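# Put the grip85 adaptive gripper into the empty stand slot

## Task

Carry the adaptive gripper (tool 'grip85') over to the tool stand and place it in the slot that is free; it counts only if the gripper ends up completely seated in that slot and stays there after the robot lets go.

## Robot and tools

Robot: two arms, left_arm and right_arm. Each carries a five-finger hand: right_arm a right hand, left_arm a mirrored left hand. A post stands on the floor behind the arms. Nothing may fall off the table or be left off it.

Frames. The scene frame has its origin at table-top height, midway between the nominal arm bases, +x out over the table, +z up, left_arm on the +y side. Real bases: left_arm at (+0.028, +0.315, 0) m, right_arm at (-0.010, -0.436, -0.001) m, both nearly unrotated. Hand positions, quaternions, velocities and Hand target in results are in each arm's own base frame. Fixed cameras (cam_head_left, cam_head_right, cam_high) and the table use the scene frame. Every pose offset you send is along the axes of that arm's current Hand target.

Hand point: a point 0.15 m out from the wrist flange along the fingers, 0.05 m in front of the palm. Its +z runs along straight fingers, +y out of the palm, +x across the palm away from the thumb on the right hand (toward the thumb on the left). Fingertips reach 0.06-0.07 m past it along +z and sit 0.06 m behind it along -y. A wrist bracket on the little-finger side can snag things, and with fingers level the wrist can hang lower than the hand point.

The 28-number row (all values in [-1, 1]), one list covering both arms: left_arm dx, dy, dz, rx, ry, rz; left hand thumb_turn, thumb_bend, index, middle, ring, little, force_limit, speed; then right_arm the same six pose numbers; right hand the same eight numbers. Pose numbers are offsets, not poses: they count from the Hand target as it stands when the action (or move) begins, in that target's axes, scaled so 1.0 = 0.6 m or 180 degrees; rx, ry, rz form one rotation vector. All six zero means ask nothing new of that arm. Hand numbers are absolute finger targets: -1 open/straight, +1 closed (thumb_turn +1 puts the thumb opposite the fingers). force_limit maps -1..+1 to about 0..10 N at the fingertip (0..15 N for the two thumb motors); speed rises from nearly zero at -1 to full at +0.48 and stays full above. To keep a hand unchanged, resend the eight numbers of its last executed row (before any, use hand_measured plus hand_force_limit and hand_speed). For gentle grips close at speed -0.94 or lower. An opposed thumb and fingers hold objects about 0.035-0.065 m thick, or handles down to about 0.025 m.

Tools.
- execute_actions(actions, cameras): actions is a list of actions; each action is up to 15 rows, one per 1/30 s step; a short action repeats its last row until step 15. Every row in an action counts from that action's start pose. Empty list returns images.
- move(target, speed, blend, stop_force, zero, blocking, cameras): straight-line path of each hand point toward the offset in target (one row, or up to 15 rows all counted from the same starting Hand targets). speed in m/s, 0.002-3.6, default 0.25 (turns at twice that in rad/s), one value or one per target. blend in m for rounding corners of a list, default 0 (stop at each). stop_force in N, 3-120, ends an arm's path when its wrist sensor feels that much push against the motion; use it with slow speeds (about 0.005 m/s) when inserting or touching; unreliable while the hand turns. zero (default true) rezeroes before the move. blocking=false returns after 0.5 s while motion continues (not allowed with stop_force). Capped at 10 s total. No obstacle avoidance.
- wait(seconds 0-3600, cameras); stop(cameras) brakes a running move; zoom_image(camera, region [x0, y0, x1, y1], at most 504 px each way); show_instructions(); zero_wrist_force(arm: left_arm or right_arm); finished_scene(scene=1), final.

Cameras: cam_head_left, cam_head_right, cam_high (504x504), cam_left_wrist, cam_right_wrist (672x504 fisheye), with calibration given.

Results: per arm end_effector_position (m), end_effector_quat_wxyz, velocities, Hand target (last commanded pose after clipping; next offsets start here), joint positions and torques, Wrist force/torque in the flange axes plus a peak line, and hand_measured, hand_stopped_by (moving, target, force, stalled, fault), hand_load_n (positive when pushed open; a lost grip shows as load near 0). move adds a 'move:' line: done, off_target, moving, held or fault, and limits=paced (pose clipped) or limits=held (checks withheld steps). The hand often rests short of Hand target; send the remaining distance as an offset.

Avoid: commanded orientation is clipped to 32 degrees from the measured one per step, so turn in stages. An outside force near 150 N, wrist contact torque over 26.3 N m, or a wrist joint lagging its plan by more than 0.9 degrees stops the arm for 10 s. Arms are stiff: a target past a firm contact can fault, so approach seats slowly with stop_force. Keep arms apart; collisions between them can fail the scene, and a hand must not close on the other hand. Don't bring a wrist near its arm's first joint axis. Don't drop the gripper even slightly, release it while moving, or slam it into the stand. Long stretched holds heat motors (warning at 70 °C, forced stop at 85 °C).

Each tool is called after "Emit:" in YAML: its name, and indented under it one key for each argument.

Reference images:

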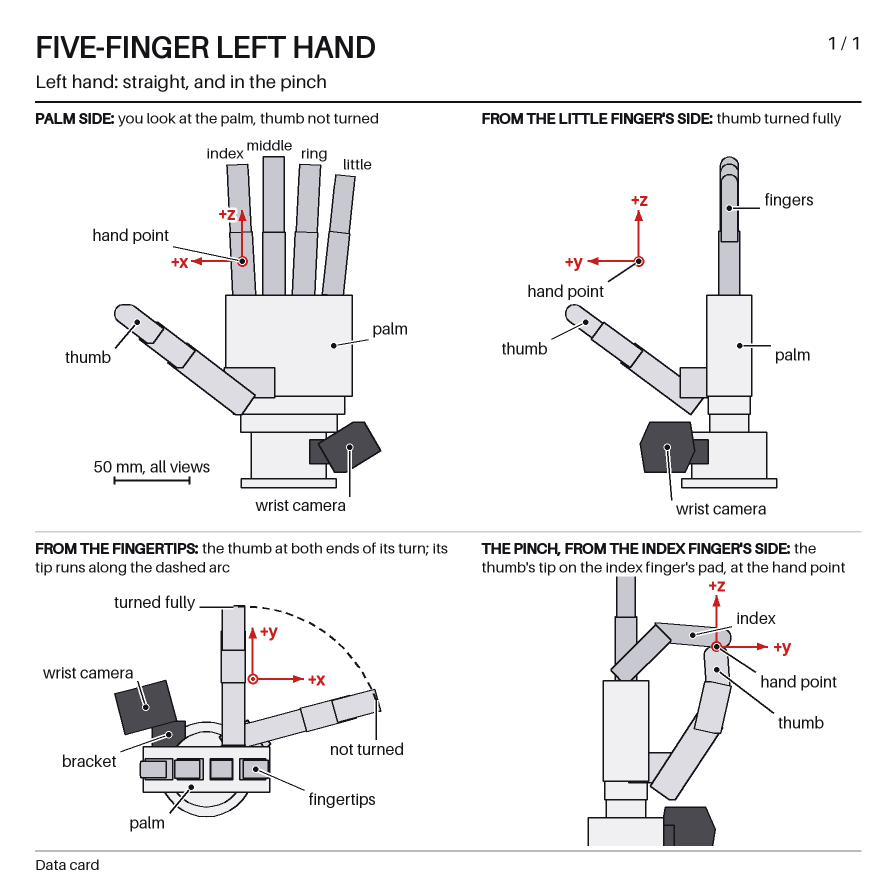

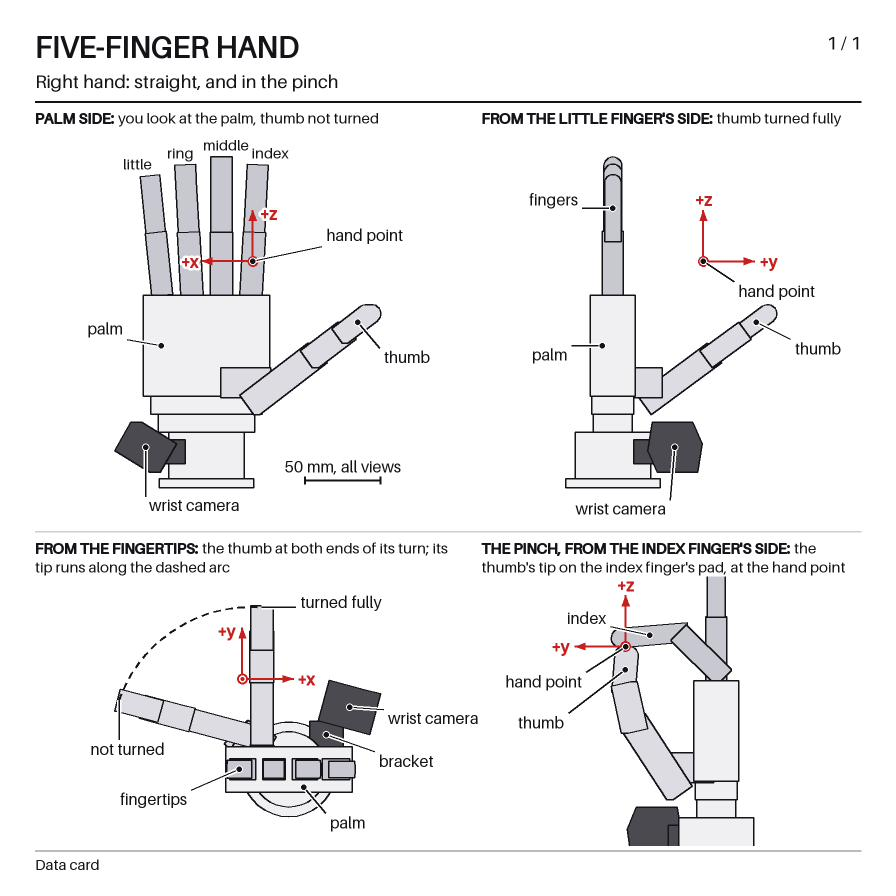

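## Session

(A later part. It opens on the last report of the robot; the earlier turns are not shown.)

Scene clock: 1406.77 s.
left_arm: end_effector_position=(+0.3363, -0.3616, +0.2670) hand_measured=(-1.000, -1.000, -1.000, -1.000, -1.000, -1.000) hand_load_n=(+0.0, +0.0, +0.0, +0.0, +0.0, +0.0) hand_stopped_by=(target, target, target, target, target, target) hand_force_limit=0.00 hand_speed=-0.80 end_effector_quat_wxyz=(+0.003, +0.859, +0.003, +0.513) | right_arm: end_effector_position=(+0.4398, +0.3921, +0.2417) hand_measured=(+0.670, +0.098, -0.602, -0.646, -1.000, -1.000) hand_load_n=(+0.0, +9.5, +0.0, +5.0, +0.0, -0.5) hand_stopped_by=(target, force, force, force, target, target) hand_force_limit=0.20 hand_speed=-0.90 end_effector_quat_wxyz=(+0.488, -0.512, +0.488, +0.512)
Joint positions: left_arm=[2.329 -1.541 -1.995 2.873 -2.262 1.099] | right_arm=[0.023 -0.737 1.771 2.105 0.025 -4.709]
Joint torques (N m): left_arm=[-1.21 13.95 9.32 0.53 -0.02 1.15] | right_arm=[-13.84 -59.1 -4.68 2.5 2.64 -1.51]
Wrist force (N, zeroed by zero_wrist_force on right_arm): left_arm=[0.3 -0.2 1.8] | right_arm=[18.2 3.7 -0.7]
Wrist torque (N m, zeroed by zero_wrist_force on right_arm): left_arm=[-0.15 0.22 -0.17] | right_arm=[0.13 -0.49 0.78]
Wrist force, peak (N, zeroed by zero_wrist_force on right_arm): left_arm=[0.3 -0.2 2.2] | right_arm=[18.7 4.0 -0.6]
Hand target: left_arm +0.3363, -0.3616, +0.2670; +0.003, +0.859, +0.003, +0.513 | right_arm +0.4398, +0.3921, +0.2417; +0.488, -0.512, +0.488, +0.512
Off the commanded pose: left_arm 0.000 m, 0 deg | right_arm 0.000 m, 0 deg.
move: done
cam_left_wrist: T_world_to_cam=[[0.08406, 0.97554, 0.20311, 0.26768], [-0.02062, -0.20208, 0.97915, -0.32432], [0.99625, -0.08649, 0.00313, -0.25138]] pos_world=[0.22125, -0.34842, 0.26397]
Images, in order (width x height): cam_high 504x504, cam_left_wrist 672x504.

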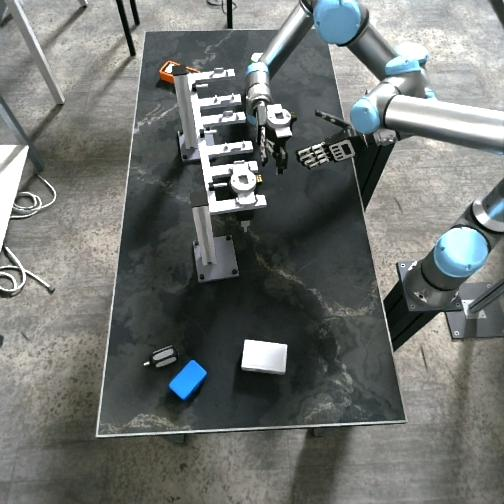

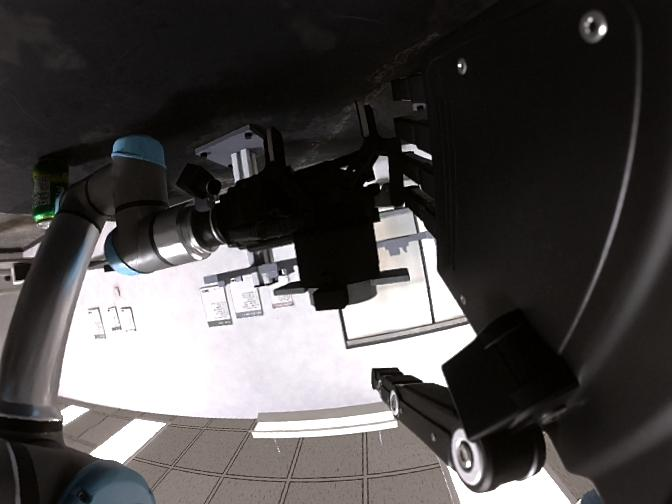

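Emit:
move:
  target: [0,0,0,0,0,0,-1,-1,-1,-1,-1,-1,0,-0.8,0,-0.04267,-0.297,0,0,0,0.67,0.45,0.2,0.05,-1,-1,0.2,-0.9]
  speed: 0.06
  stop_force: 20
  cameras: ["all"]

Emit:
zoom_image:
  camera: "cam_high"
  region: [190, 50, 290, 130]

Emit:
zoom_image:
  camera: "cam_high"
  region: [235, 60, 295, 120]

Scene clock: 1440.60 s.
left_arm: end_effector_position=(+0.3363, -0.3616, +0.2670) hand_measured=(-1.000, -1.000, -1.000, -1.000, -1.000, -1.000) hand_load_n=(+0.0, +0.0, +0.0, +0.0, +0.5, +0.0) hand_stopped_by=(target, target, target, target, target, target) hand_force_limit=0.00 hand_speed=-0.80 end_effector_quat_wxyz=(+0.003, +0.859, +0.003, +0.513) | right_arm: end_effector_position=(+0.4739, +0.2153, +0.2417) hand_measured=(+0.670, +0.098, -0.602, -0.646, -1.000, -1.000) hand_load_n=(+0.0, +10.0, +0.0, +4.5, +0.0, +0.0) hand_stopped_by=(target, force, force, force, target, target) hand_force_limit=0.20 hand_speed=-0.90 end_effector_quat_wxyz=(+0.488, -0.512, +0.488, +0.512)
Joint positions: left_arm=[2.329 -1.541 -1.995 2.873 -2.262 1.099] | right_arm=[-0.304 -0.718 1.723 2.137 0.352 -4.712]
Joint torques (N m): left_arm=[-0.66 12.91 9.78 0.49 -0.01 0.84] | right_arm=[-14.97 -42.3 -18.59 4.12 2.66 -2.02]
Wrist force (N, zeroed by zero_wrist_force on right_arm): left_arm=[0.5 -0.3 1.8] | right_arm=[18.5 3.6 -0.6]
Wrist torque (N m, zeroed by zero_wrist_force on right_arm): left_arm=[-0.17 0.19 -0.16] | right_arm=[0.09 -0.53 0.83]
Wrist force, peak (N, zeroed by zero_wrist_force on right_arm): left_arm=[0.8 -0.4 2.1] | right_arm=[18.6 3.4 -0.4]
Hand target: left_arm +0.3363, -0.3616, +0.2670; +0.003, +0.859, +0.003, +0.513 | right_arm +0.4739, +0.2153, +0.2417; +0.488, -0.512, +0.488, +0.512
Off the commanded pose: left_arm 0.000 m, 0 deg | right_arm 0.000 m, 0 deg.
move: done
cam_left_wrist: T_world_to_cam=[[0.08406, 0.97554, 0.20311, 0.26768], [-0.02062, -0.20208, 0.97915, -0.32432], [0.99625, -0.08649, 0.00313, -0.25138]] pos_world=[0.22125, -0.34842, 0.26397]
cam_right_wrist: T_world_to_cam=[[-0.95369, -0.08208, -0.28938, 0.53321], [-0.20092, -0.54211, 0.81593, 0.01326], [-0.22384, 0.83629, 0.50052, -0.0772]] pos_world=[0.4939, 0.11552, 0.18212]

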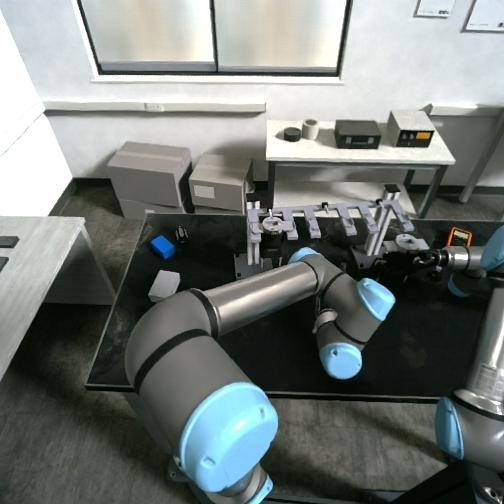

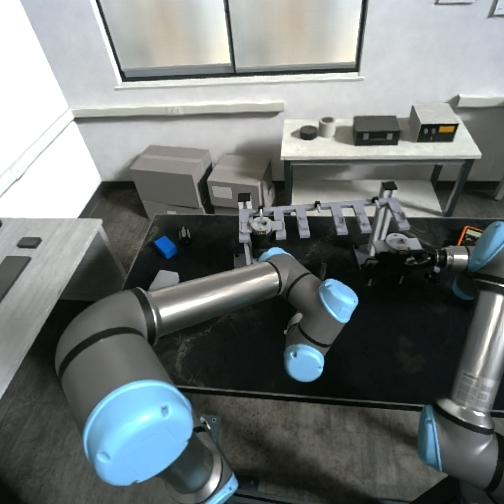

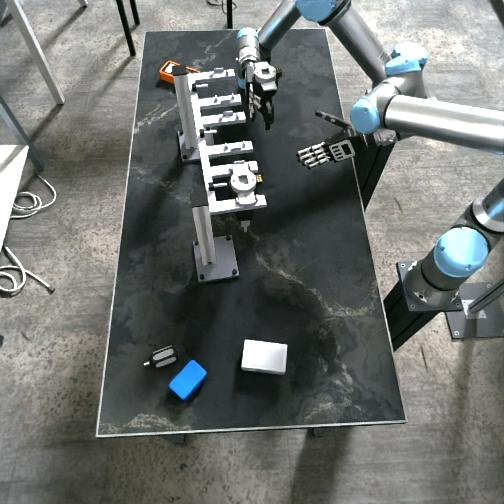

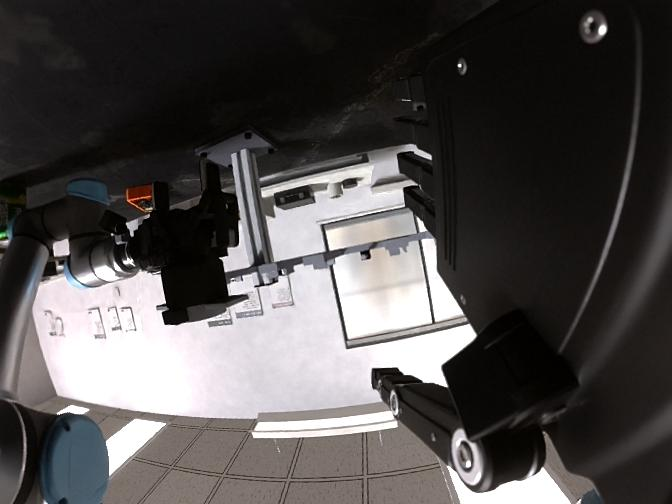

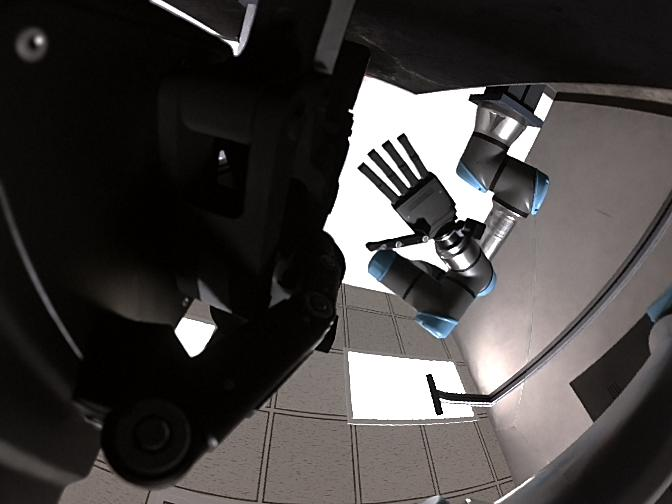

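Scaled by 5.040 from the camera's image (finer frame: 720x720).

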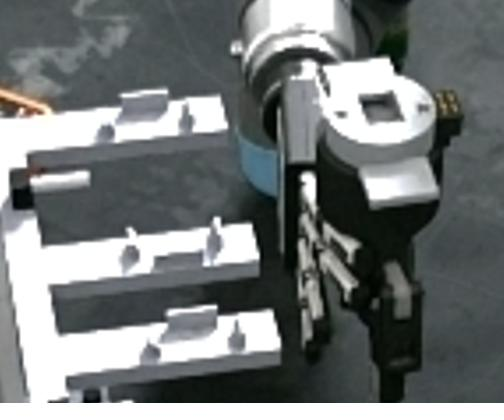

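Scaled by 8.400 from the camera's image (finer frame: 720x720).

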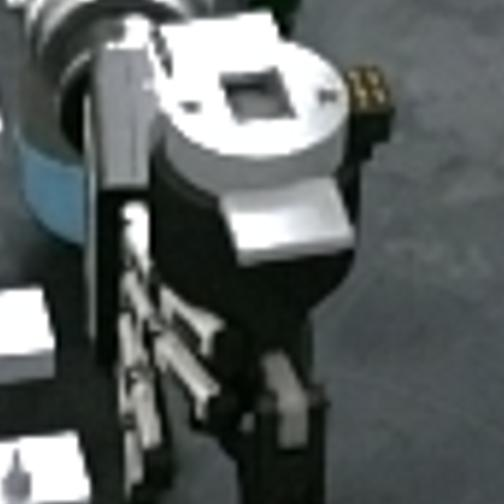

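Emit:
move:
  target: [0,0,0,0,0,0,-1,-1,-1,-1,-1,-1,0,-0.8,0,-0.0052,-0.0032,0.01667,0,0,0.67,0.45,0.2,0.05,-1,-1,0.2,-0.9]
  speed: 0.03
  cameras: ["cam_high", "cam_left_wrist"]

Emit:
zoom_image:
  camera: "cam_high"
  region: [235, 60, 295, 120]

Emit:
zoom_image:
  camera: "cam_high"
  region: [190, 60, 250, 120]

Emit:
zoom_image:
  camera: "cam_high"
  region: [215, 155, 275, 215]

Scene clock: 1485.20 s.
left_arm: end_effector_position=(+0.3363, -0.3616, +0.2670) hand_measured=(-1.000, -1.000, -1.000, -1.000, -1.000, -1.000) hand_load_n=(+0.0, +0.0, +0.0, +0.0, +0.0, +0.0) hand_stopped_by=(target, target, target, target, target, target) hand_force_limit=0.00 hand_speed=-0.80 end_effector_quat_wxyz=(+0.003, +0.859, +0.003, +0.513) | right_arm: end_effector_position=(+0.4771, +0.2135, +0.2417) hand_measured=(+0.670, +0.098, -0.602, -0.646, -1.000, -1.000) hand_load_n=(+0.0, +10.0, +0.0, +5.0, +0.0, +0.0) hand_stopped_by=(target, force, force, force, target, target) hand_force_limit=0.20 hand_speed=-0.90 end_effector_quat_wxyz=(+0.501, -0.499, +0.501, +0.499)
Joint positions: left_arm=[2.329 -1.541 -1.995 2.873 -2.262 1.099] | right_arm=[-0.319 -0.73 1.754 2.118 0.315 -4.712]
Joint torques (N m): left_arm=[0.21 12.41 10.27 0.31 0.2 0.64] | right_arm=[-16.48 -57.76 -3.13 0.16 -2.73 -0.32]
Wrist force (N, zeroed by zero_wrist_force on right_arm): left_arm=[0.4 -0.2 1.8] | right_arm=[18.2 3.9 -0.4]
Wrist torque (N m, zeroed by zero_wrist_force on right_arm): left_arm=[-0.14 0.20 -0.17] | right_arm=[0.12 -0.48 0.83]
Wrist force, peak (N, zeroed by zero_wrist_force on right_arm): left_arm=[0.6 -0.2 2.2] | right_arm=[18.8 3.6 -0.2]
Hand target: left_arm +0.3363, -0.3616, +0.2670; +0.003, +0.859, +0.003, +0.513 | right_arm +0.4771, +0.2135, +0.2417; +0.501, -0.499, +0.501, +0.499
Off the commanded pose: left_arm 0.000 m, 0 deg | right_arm 0.000 m, 0 deg.
move: done
cam_left_wrist: T_world_to_cam=[[0.08406, 0.97554, 0.20311, 0.26768], [-0.02062, -0.20208, 0.97915, -0.32432], [0.99625, -0.08649, 0.00313, -0.25138]] pos_world=[0.22125, -0.34842, 0.26397]

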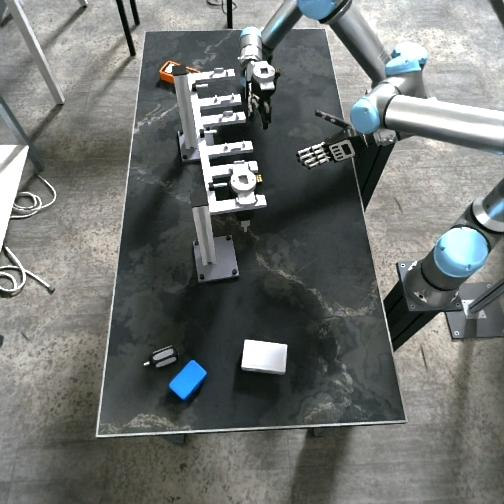

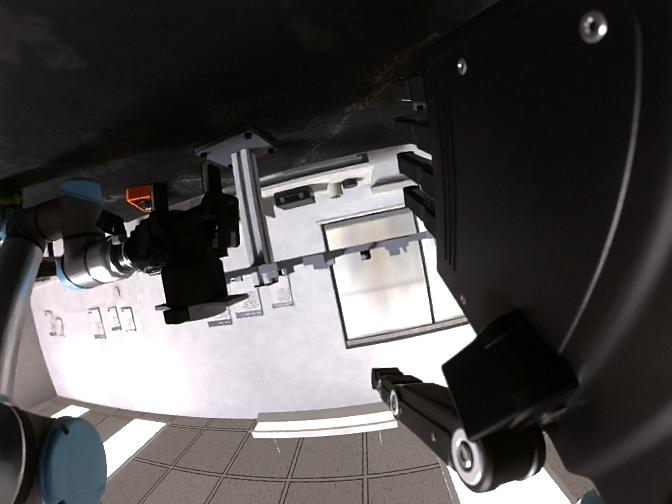

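Scaled by 8.400 from the camera's image (finer frame: 720x720).

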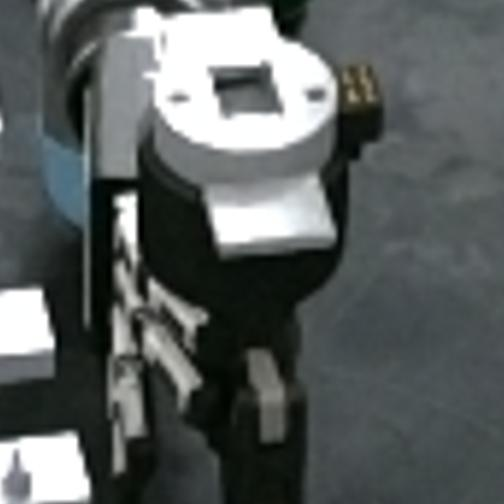

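Scaled by 8.400 from the camera's image (finer frame: 720x720).

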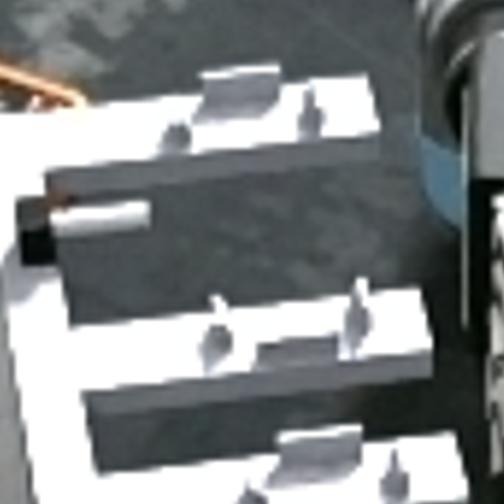

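Scaled by 8.400 from the camera's image (finer frame: 720x720).

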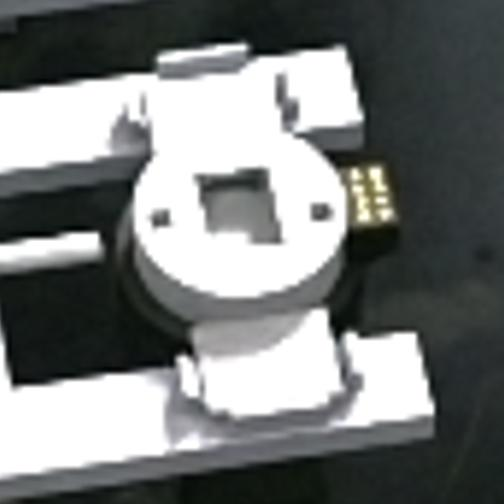

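Emit:
move:
  target: [0,0,0,0,0,0,-1,-1,-1,-1,-1,-1,0,-0.8,0,-0.1554,0.0304,0,0,0,0.67,0.45,0.2,0.05,-1,-1,0.2,-0.9]
  speed: 0.035
  stop_force: 12
  cameras: ["cam_high", "cam_left_wrist"]

Emit:
zoom_image:
  camera: "cam_high"
  region: [200, 60, 260, 120]

Emit:
zoom_image:
  camera: "cam_left_wrist"
  region: [180, 150, 330, 320]

Scene clock: 1504.27 s.
left_arm: end_effector_position=(+0.3363, -0.3616, +0.2670) hand_measured=(-1.000, -1.000, -1.000, -1.000, -1.000, -1.000) hand_load_n=(+0.0, +0.0, +0.0, +0.0, +0.0, +0.0) hand_stopped_by=(target, target, target, target, target, target) hand_force_limit=0.00 hand_speed=-0.80 end_effector_quat_wxyz=(+0.003, +0.859, +0.003, +0.513) | right_arm: end_effector_position=(+0.5704, +0.2313, +0.2416) hand_measured=(+0.670, +0.096, -0.602, -0.646, -1.000, -1.000) hand_load_n=(+0.0, +15.0, +3.5, +4.0, +0.0, +0.0) hand_stopped_by=(target, force, force, force, target, target) hand_force_limit=0.20 hand_speed=-0.90 end_effector_quat_wxyz=(+0.501, -0.499, +0.501, +0.499)
Joint positions: left_arm=[2.329 -1.541 -1.995 2.873 -2.262 1.099] | right_arm=[-0.244 -0.597 1.43 2.309 0.239 -4.712]
Joint torques (N m): left_arm=[-0.41 11.41 10.02 0.34 0.27 0.54] | right_arm=[7.56 -49.59 -22.93 4.49 -3.46 -1.83]
Wrist force (N, zeroed by zero_wrist_force on right_arm): left_arm=[0.5 -0.2 1.8] | right_arm=[18.3 6.4 6.4]
Wrist torque (N m, zeroed by zero_wrist_force on right_arm): left_arm=[-0.15 0.19 -0.16] | right_arm=[-0.03 -0.23 0.67]
Wrist force, peak (N, zeroed by zero_wrist_force on right_arm): left_arm=[0.4 -0.2 2.2] | right_arm=[18.9 12.8 9.2]
Hand target: left_arm +0.3363, -0.3616, +0.2670; +0.003, +0.859, +0.003, +0.513 | right_arm +0.5704, +0.2313, +0.2416; +0.501, -0.499, +0.501, +0.499
Off the commanded pose: left_arm 0.000 m, 0 deg | right_arm 0.000 m, 0 deg.
move: done
cam_left_wrist: T_world_to_cam=[[0.08406, 0.97554, 0.20311, 0.26768], [-0.02062, -0.20208, 0.97915, -0.32432], [0.99625, -0.08649, 0.00313, -0.25138]] pos_world=[0.22125, -0.34842, 0.26397]

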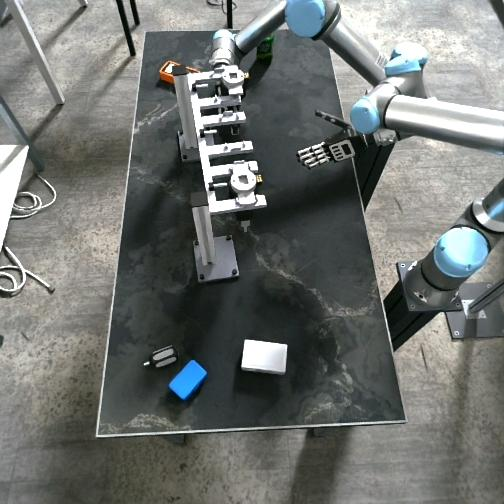

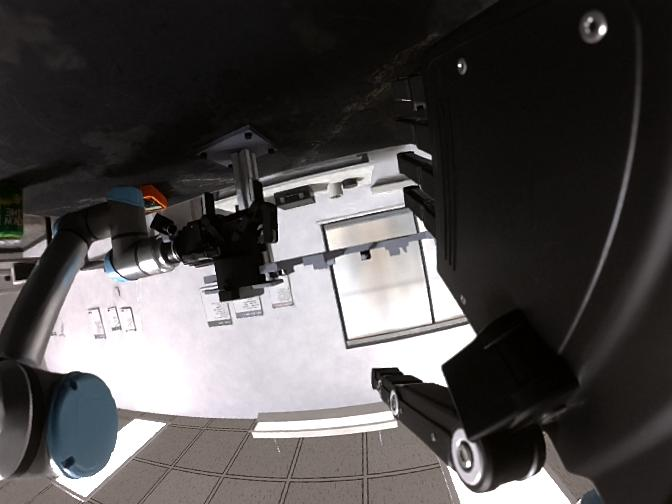

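Scaled by 8.400 from the camera's image (finer frame: 720x720).

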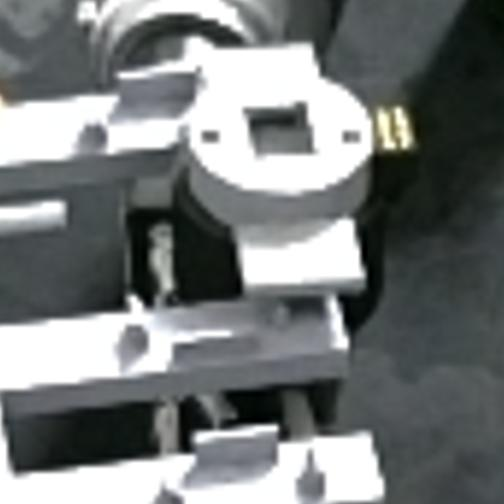

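Scaled by 2.965 from the camera's image (finer frame: 960x720).

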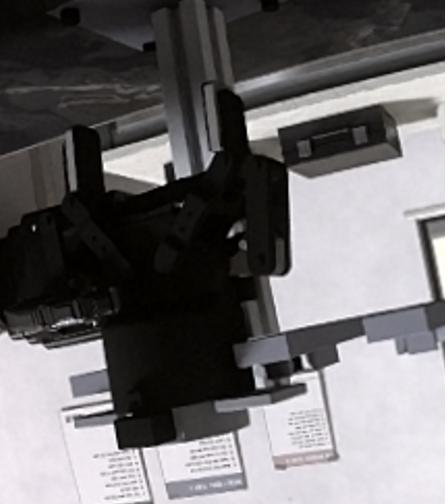

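Emit:
move:
  target: [0,0,0,0,0,0,-1,-1,-1,-1,-1,-1,0,-0.8,0,0.0491,-0.0096,0,0,0,0.67,0.45,0.2,0.05,-1,-1,0.2,-0.9]
  speed: 0.03
  cameras: ["all"]

Emit:
zoom_image:
  camera: "cam_left_wrist"
  region: [180, 220, 300, 310]

Emit:
zoom_image:
  camera: "cam_head_left"
  region: [240, 170, 440, 290]

Emit:
zoom_image:
  camera: "cam_high"
  region: [210, 60, 270, 120]

Scene clock: 1525.67 s.
left_arm: end_effector_position=(+0.3363, -0.3616, +0.2670) hand_measured=(-1.000, -1.000, -1.000, -1.000, -1.000, -1.000) hand_load_n=(+0.0, -0.5, +0.0, +0.0, +0.0, +0.0) hand_stopped_by=(target, target, target, target, target, target) hand_force_limit=0.00 hand_speed=-0.80 end_effector_quat_wxyz=(+0.003, +0.859, +0.003, +0.513) | right_arm: end_effector_position=(+0.5410, +0.2257, +0.2416) hand_measured=(+0.670, +0.096, -0.602, -0.646, -1.000, -1.000) hand_load_n=(+0.0, +14.0, +3.0, +4.0, +0.0, +0.0) hand_stopped_by=(target, force, force, force, target, target) hand_force_limit=0.20 hand_speed=-0.90 end_effector_quat_wxyz=(+0.501, -0.499, +0.501, +0.499)
Joint positions: left_arm=[2.329 -1.541 -1.995 2.873 -2.262 1.099] | right_arm=[-0.265 -0.642 1.538 2.247 0.26 -4.712]
Joint torques (N m): left_arm=[0.45 10.98 10.18 0.3 0.3 0.45] | right_arm=[-14.62 -65.92 -7.27 0.37 2.56 1.4]
Wrist force (N, zeroed by zero_wrist_force on right_arm): left_arm=[0.1 -0.6 1.9] | right_arm=[17.6 3.7 -0.6]
Wrist torque (N m, zeroed by zero_wrist_force on right_arm): left_arm=[-0.21 0.24 -0.17] | right_arm=[0.07 -0.35 0.73]
Wrist force, peak (N, zeroed by zero_wrist_force on right_arm): left_arm=[0.4 -0.2 2.3] | right_arm=[18.8 6.2 6.5]
Hand target: left_arm +0.3363, -0.3616, +0.2670; +0.003, +0.859, +0.003, +0.513 | right_arm +0.5409, +0.2257, +0.2416; +0.501, -0.499, +0.501, +0.499
Off the commanded pose: left_arm 0.000 m, 0 deg | right_arm 0.000 m, 0 deg.
move: done
cam_left_wrist: T_world_to_cam=[[0.08406, 0.97554, 0.20311, 0.26768], [-0.02062, -0.20208, 0.97915, -0.32432], [0.99625, -0.08649, 0.00313, -0.25138]] pos_world=[0.22125, -0.34842, 0.26397]
cam_right_wrist: T_world_to_cam=[[-0.95664, -0.0321, -0.2895, 0.5884], [-0.22911, -0.5308, 0.81594, 0.04515], [-0.17986, 0.84689, 0.50043, -0.09697]] pos_world=[0.55579, 0.12498, 0.18202]

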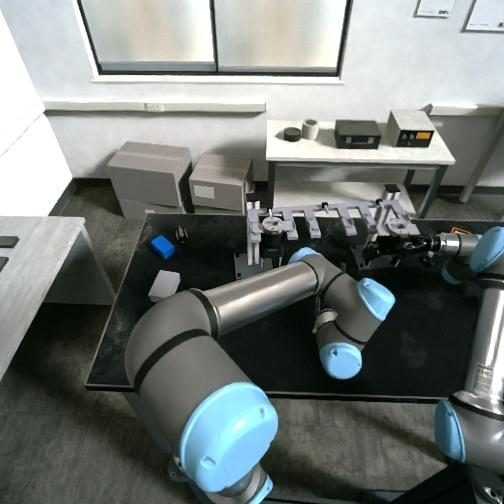

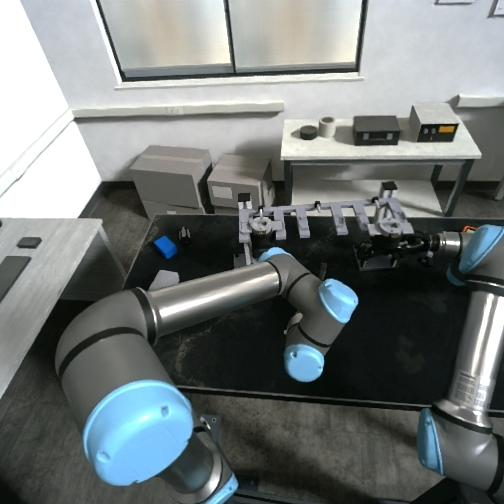

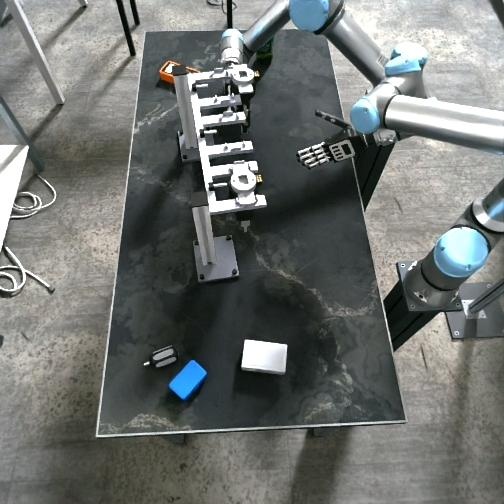

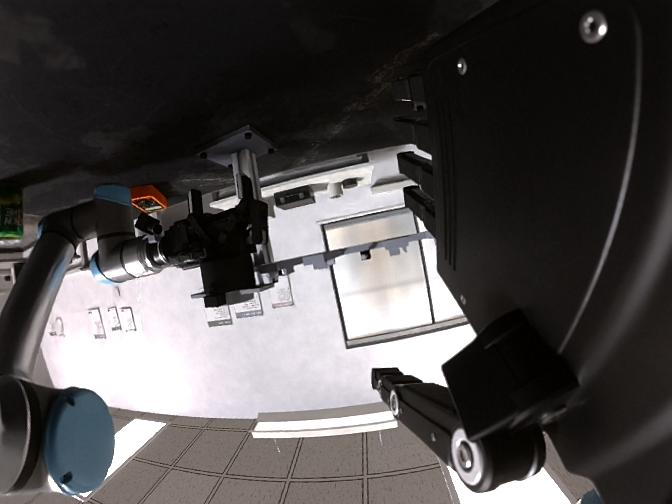

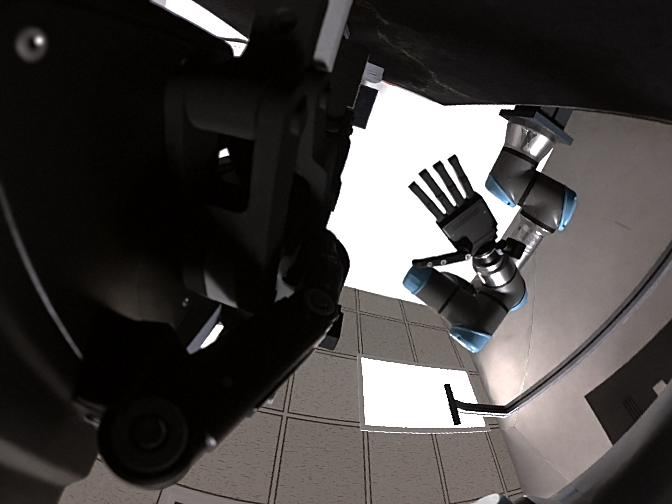

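Scaled by 4.200 from the camera's image (finer frame: 960x720).

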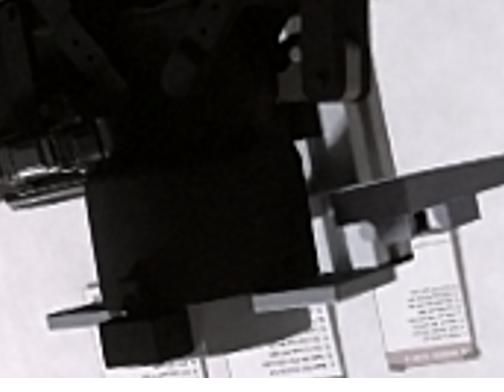

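Scaled by 2.520 from the camera's image (finer frame: 720x720).

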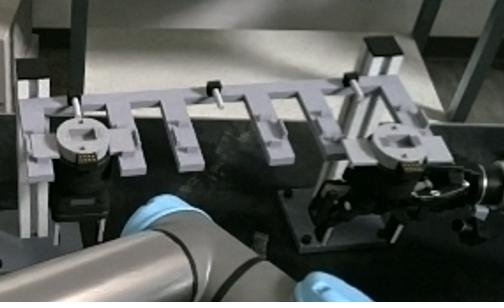

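Scaled by 8.400 from the camera's image (finer frame: 720x720).

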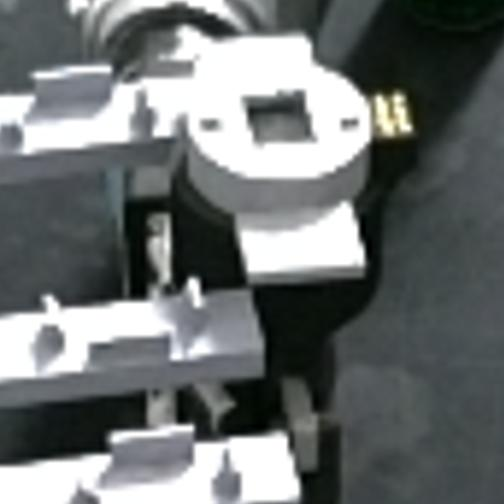

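Emit:
zoom_image:
  camera: "cam_left_wrist"
  region: [250, 235, 330, 295]

Emit:
zoom_image:
  camera: "cam_left_wrist"
  region: [320, 215, 440, 275]

Emit:
zoom_image:
  camera: "cam_head_left"
  region: [340, 180, 430, 260]

Emit:
zoom_image:
  camera: "cam_head_right"
  region: [340, 180, 430, 260]

Scaled by 6.300 from the camera's image (finer frame: 960x720).

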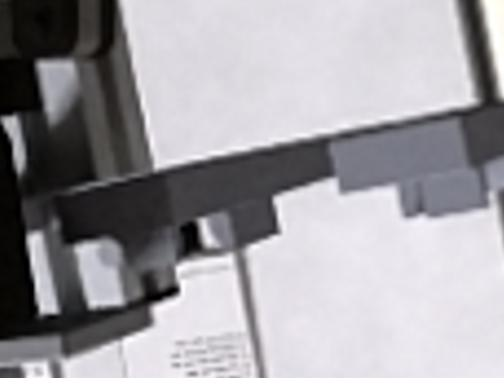

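Scaled by 4.200 from the camera's image (finer frame: 960x720).

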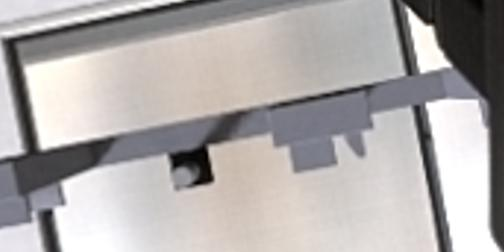

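Scaled by 5.600 from the camera's image (finer frame: 720x720).

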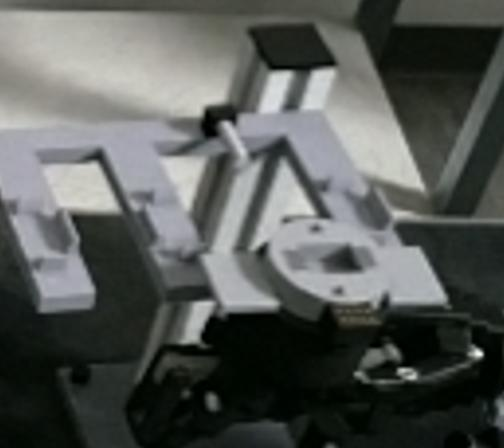

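Scaled by 5.600 from the camera's image (finer frame: 720x720).

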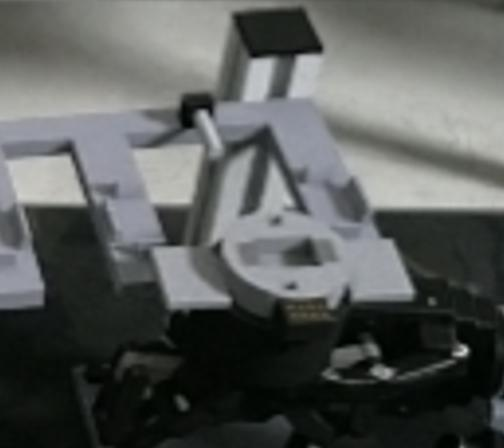

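Emit:
move:
  target: [0,0,0,0,0,0,-1,-1,-1,-1,-1,-1,0,-0.8,-0.015,0.0248,-0.0168,-0.0139,0.0139,0,0.67,0.45,0.2,0.05,-1,-1,0.2,-0.9]
  speed: 0.03
  cameras: ["cam_high", "cam_left_wrist","cam_head_left","cam_head_right"]

Emit:
zoom_image:
  camera: "cam_high"
  region: [220, 60, 280, 120]

Emit:
zoom_image:
  camera: "cam_left_wrist"
  region: [170, 230, 290, 320]

Emit:
zoom_image:
  camera: "cam_head_right"
  region: [340, 180, 430, 260]

Emit:
zoom_image:
  camera: "cam_head_left"
  region: [340, 180, 430, 260]

Scene clock: 1582.17 s.
left_arm: end_effector_position=(+0.3363, -0.3616, +0.2670) hand_measured=(-1.000, -1.000, -1.000, -1.000, -1.000, -1.000) hand_load_n=(+0.0, +0.0, +0.0, +0.0, +0.0, +0.0) hand_stopped_by=(target, target, target, target, target, target) hand_force_limit=0.00 hand_speed=-0.80 end_effector_quat_wxyz=(+0.003, +0.859, +0.003, +0.513) | right_arm: end_effector_position=(+0.5260, +0.2157, +0.2506) hand_measured=(+0.670, +0.096, -0.602, -0.646, -1.000, -1.000) hand_load_n=(+0.0, +13.5, +3.0, +4.0, +0.0, +0.0) hand_stopped_by=(target, force, force, force, target, target) hand_force_limit=0.20 hand_speed=-0.90 end_effector_quat_wxyz=(-0.479, +0.520, -0.501, -0.499)
Joint positions: left_arm=[2.329 -1.541 -1.995 2.873 -2.262 1.099] | right_arm=[-0.281 -0.665 1.508 2.161 0.322 -4.581]
Joint torques (N m): left_arm=[0.79 10.87 9.55 0.31 0.43 0.28] | right_arm=[-14.23 -62.22 -22.12 1 2.41 2.74]
Wrist force (N, zeroed by zero_wrist_force on right_arm): left_arm=[0.4 -0.1 1.9] | right_arm=[17.5 3.2 0.1]
Wrist torque (N m, zeroed by zero_wrist_force on right_arm): left_arm=[-0.15 0.21 -0.17] | right_arm=[-0.03 -0.32 0.53]
Wrist force, peak (N, zeroed by zero_wrist_force on right_arm): left_arm=[0.4 -0.2 2.3] | right_arm=[18.1 3.4 -0.6]
Hand target: left_arm +0.3363, -0.3616, +0.2670; +0.003, +0.859, +0.003, +0.513 | right_arm +0.5260, +0.2157, +0.2506; -0.479, +0.520, -0.501, -0.499
Off the commanded pose: left_arm 0.000 m, 0 deg | right_arm 0.000 m, 0 deg.
move: done
cam_left_wrist: T_world_to_cam=[[0.08406, 0.97554, 0.20311, 0.26768], [-0.02062, -0.20208, 0.97915, -0.32432], [0.99625, -0.08649, 0.00313, -0.25138]] pos_world=[0.22125, -0.34842, 0.26397]
Images, in order (width x height): cam_head_left 504x504, cam_head_right 504x504, cam_high 504x504, cam_left_wrist 672x504.

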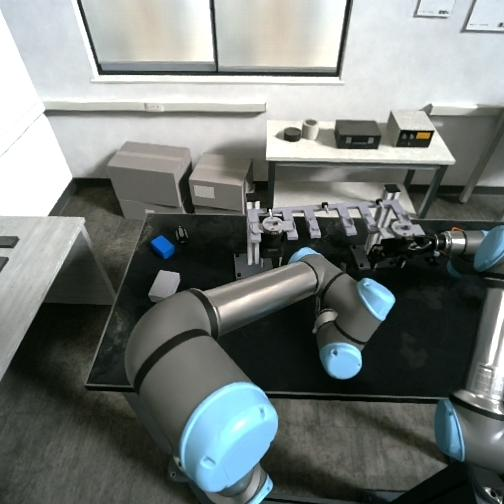

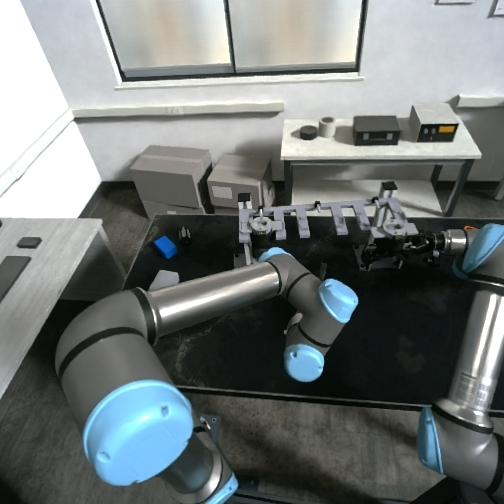

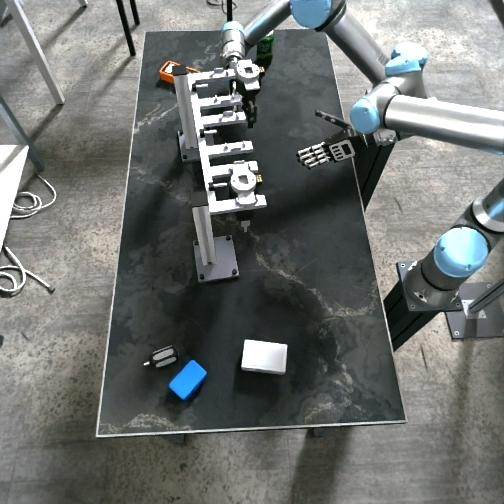

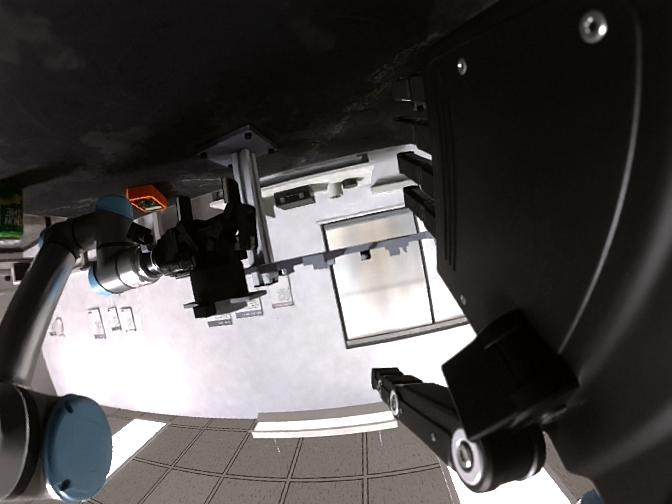

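Scaled by 8.400 from the camera's image (finer frame: 720x720).

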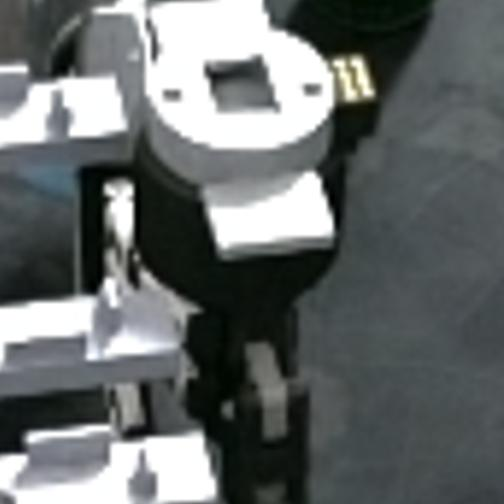

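Scaled by 4.200 from the camera's image (finer frame: 960x720).

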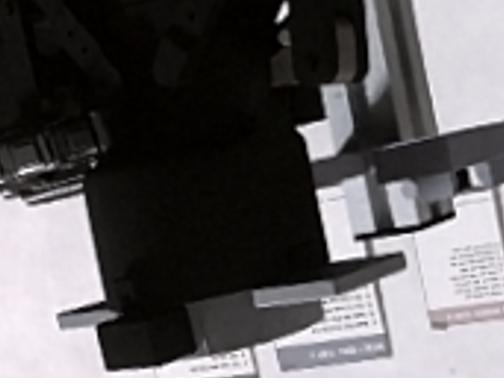

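Scaled by 5.600 from the camera's image (finer frame: 720x720).

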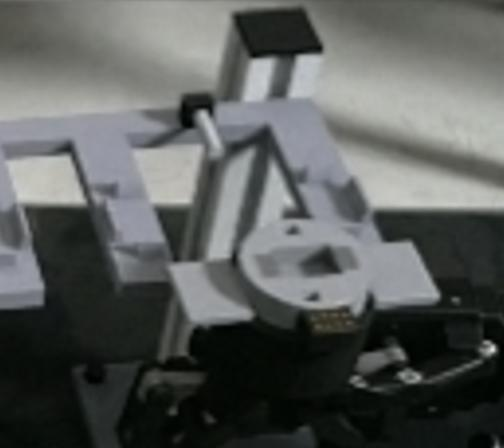

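Scaled by 5.600 from the camera's image (finer frame: 720x720).

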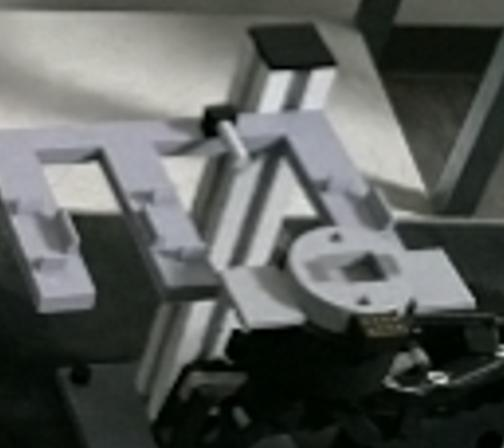

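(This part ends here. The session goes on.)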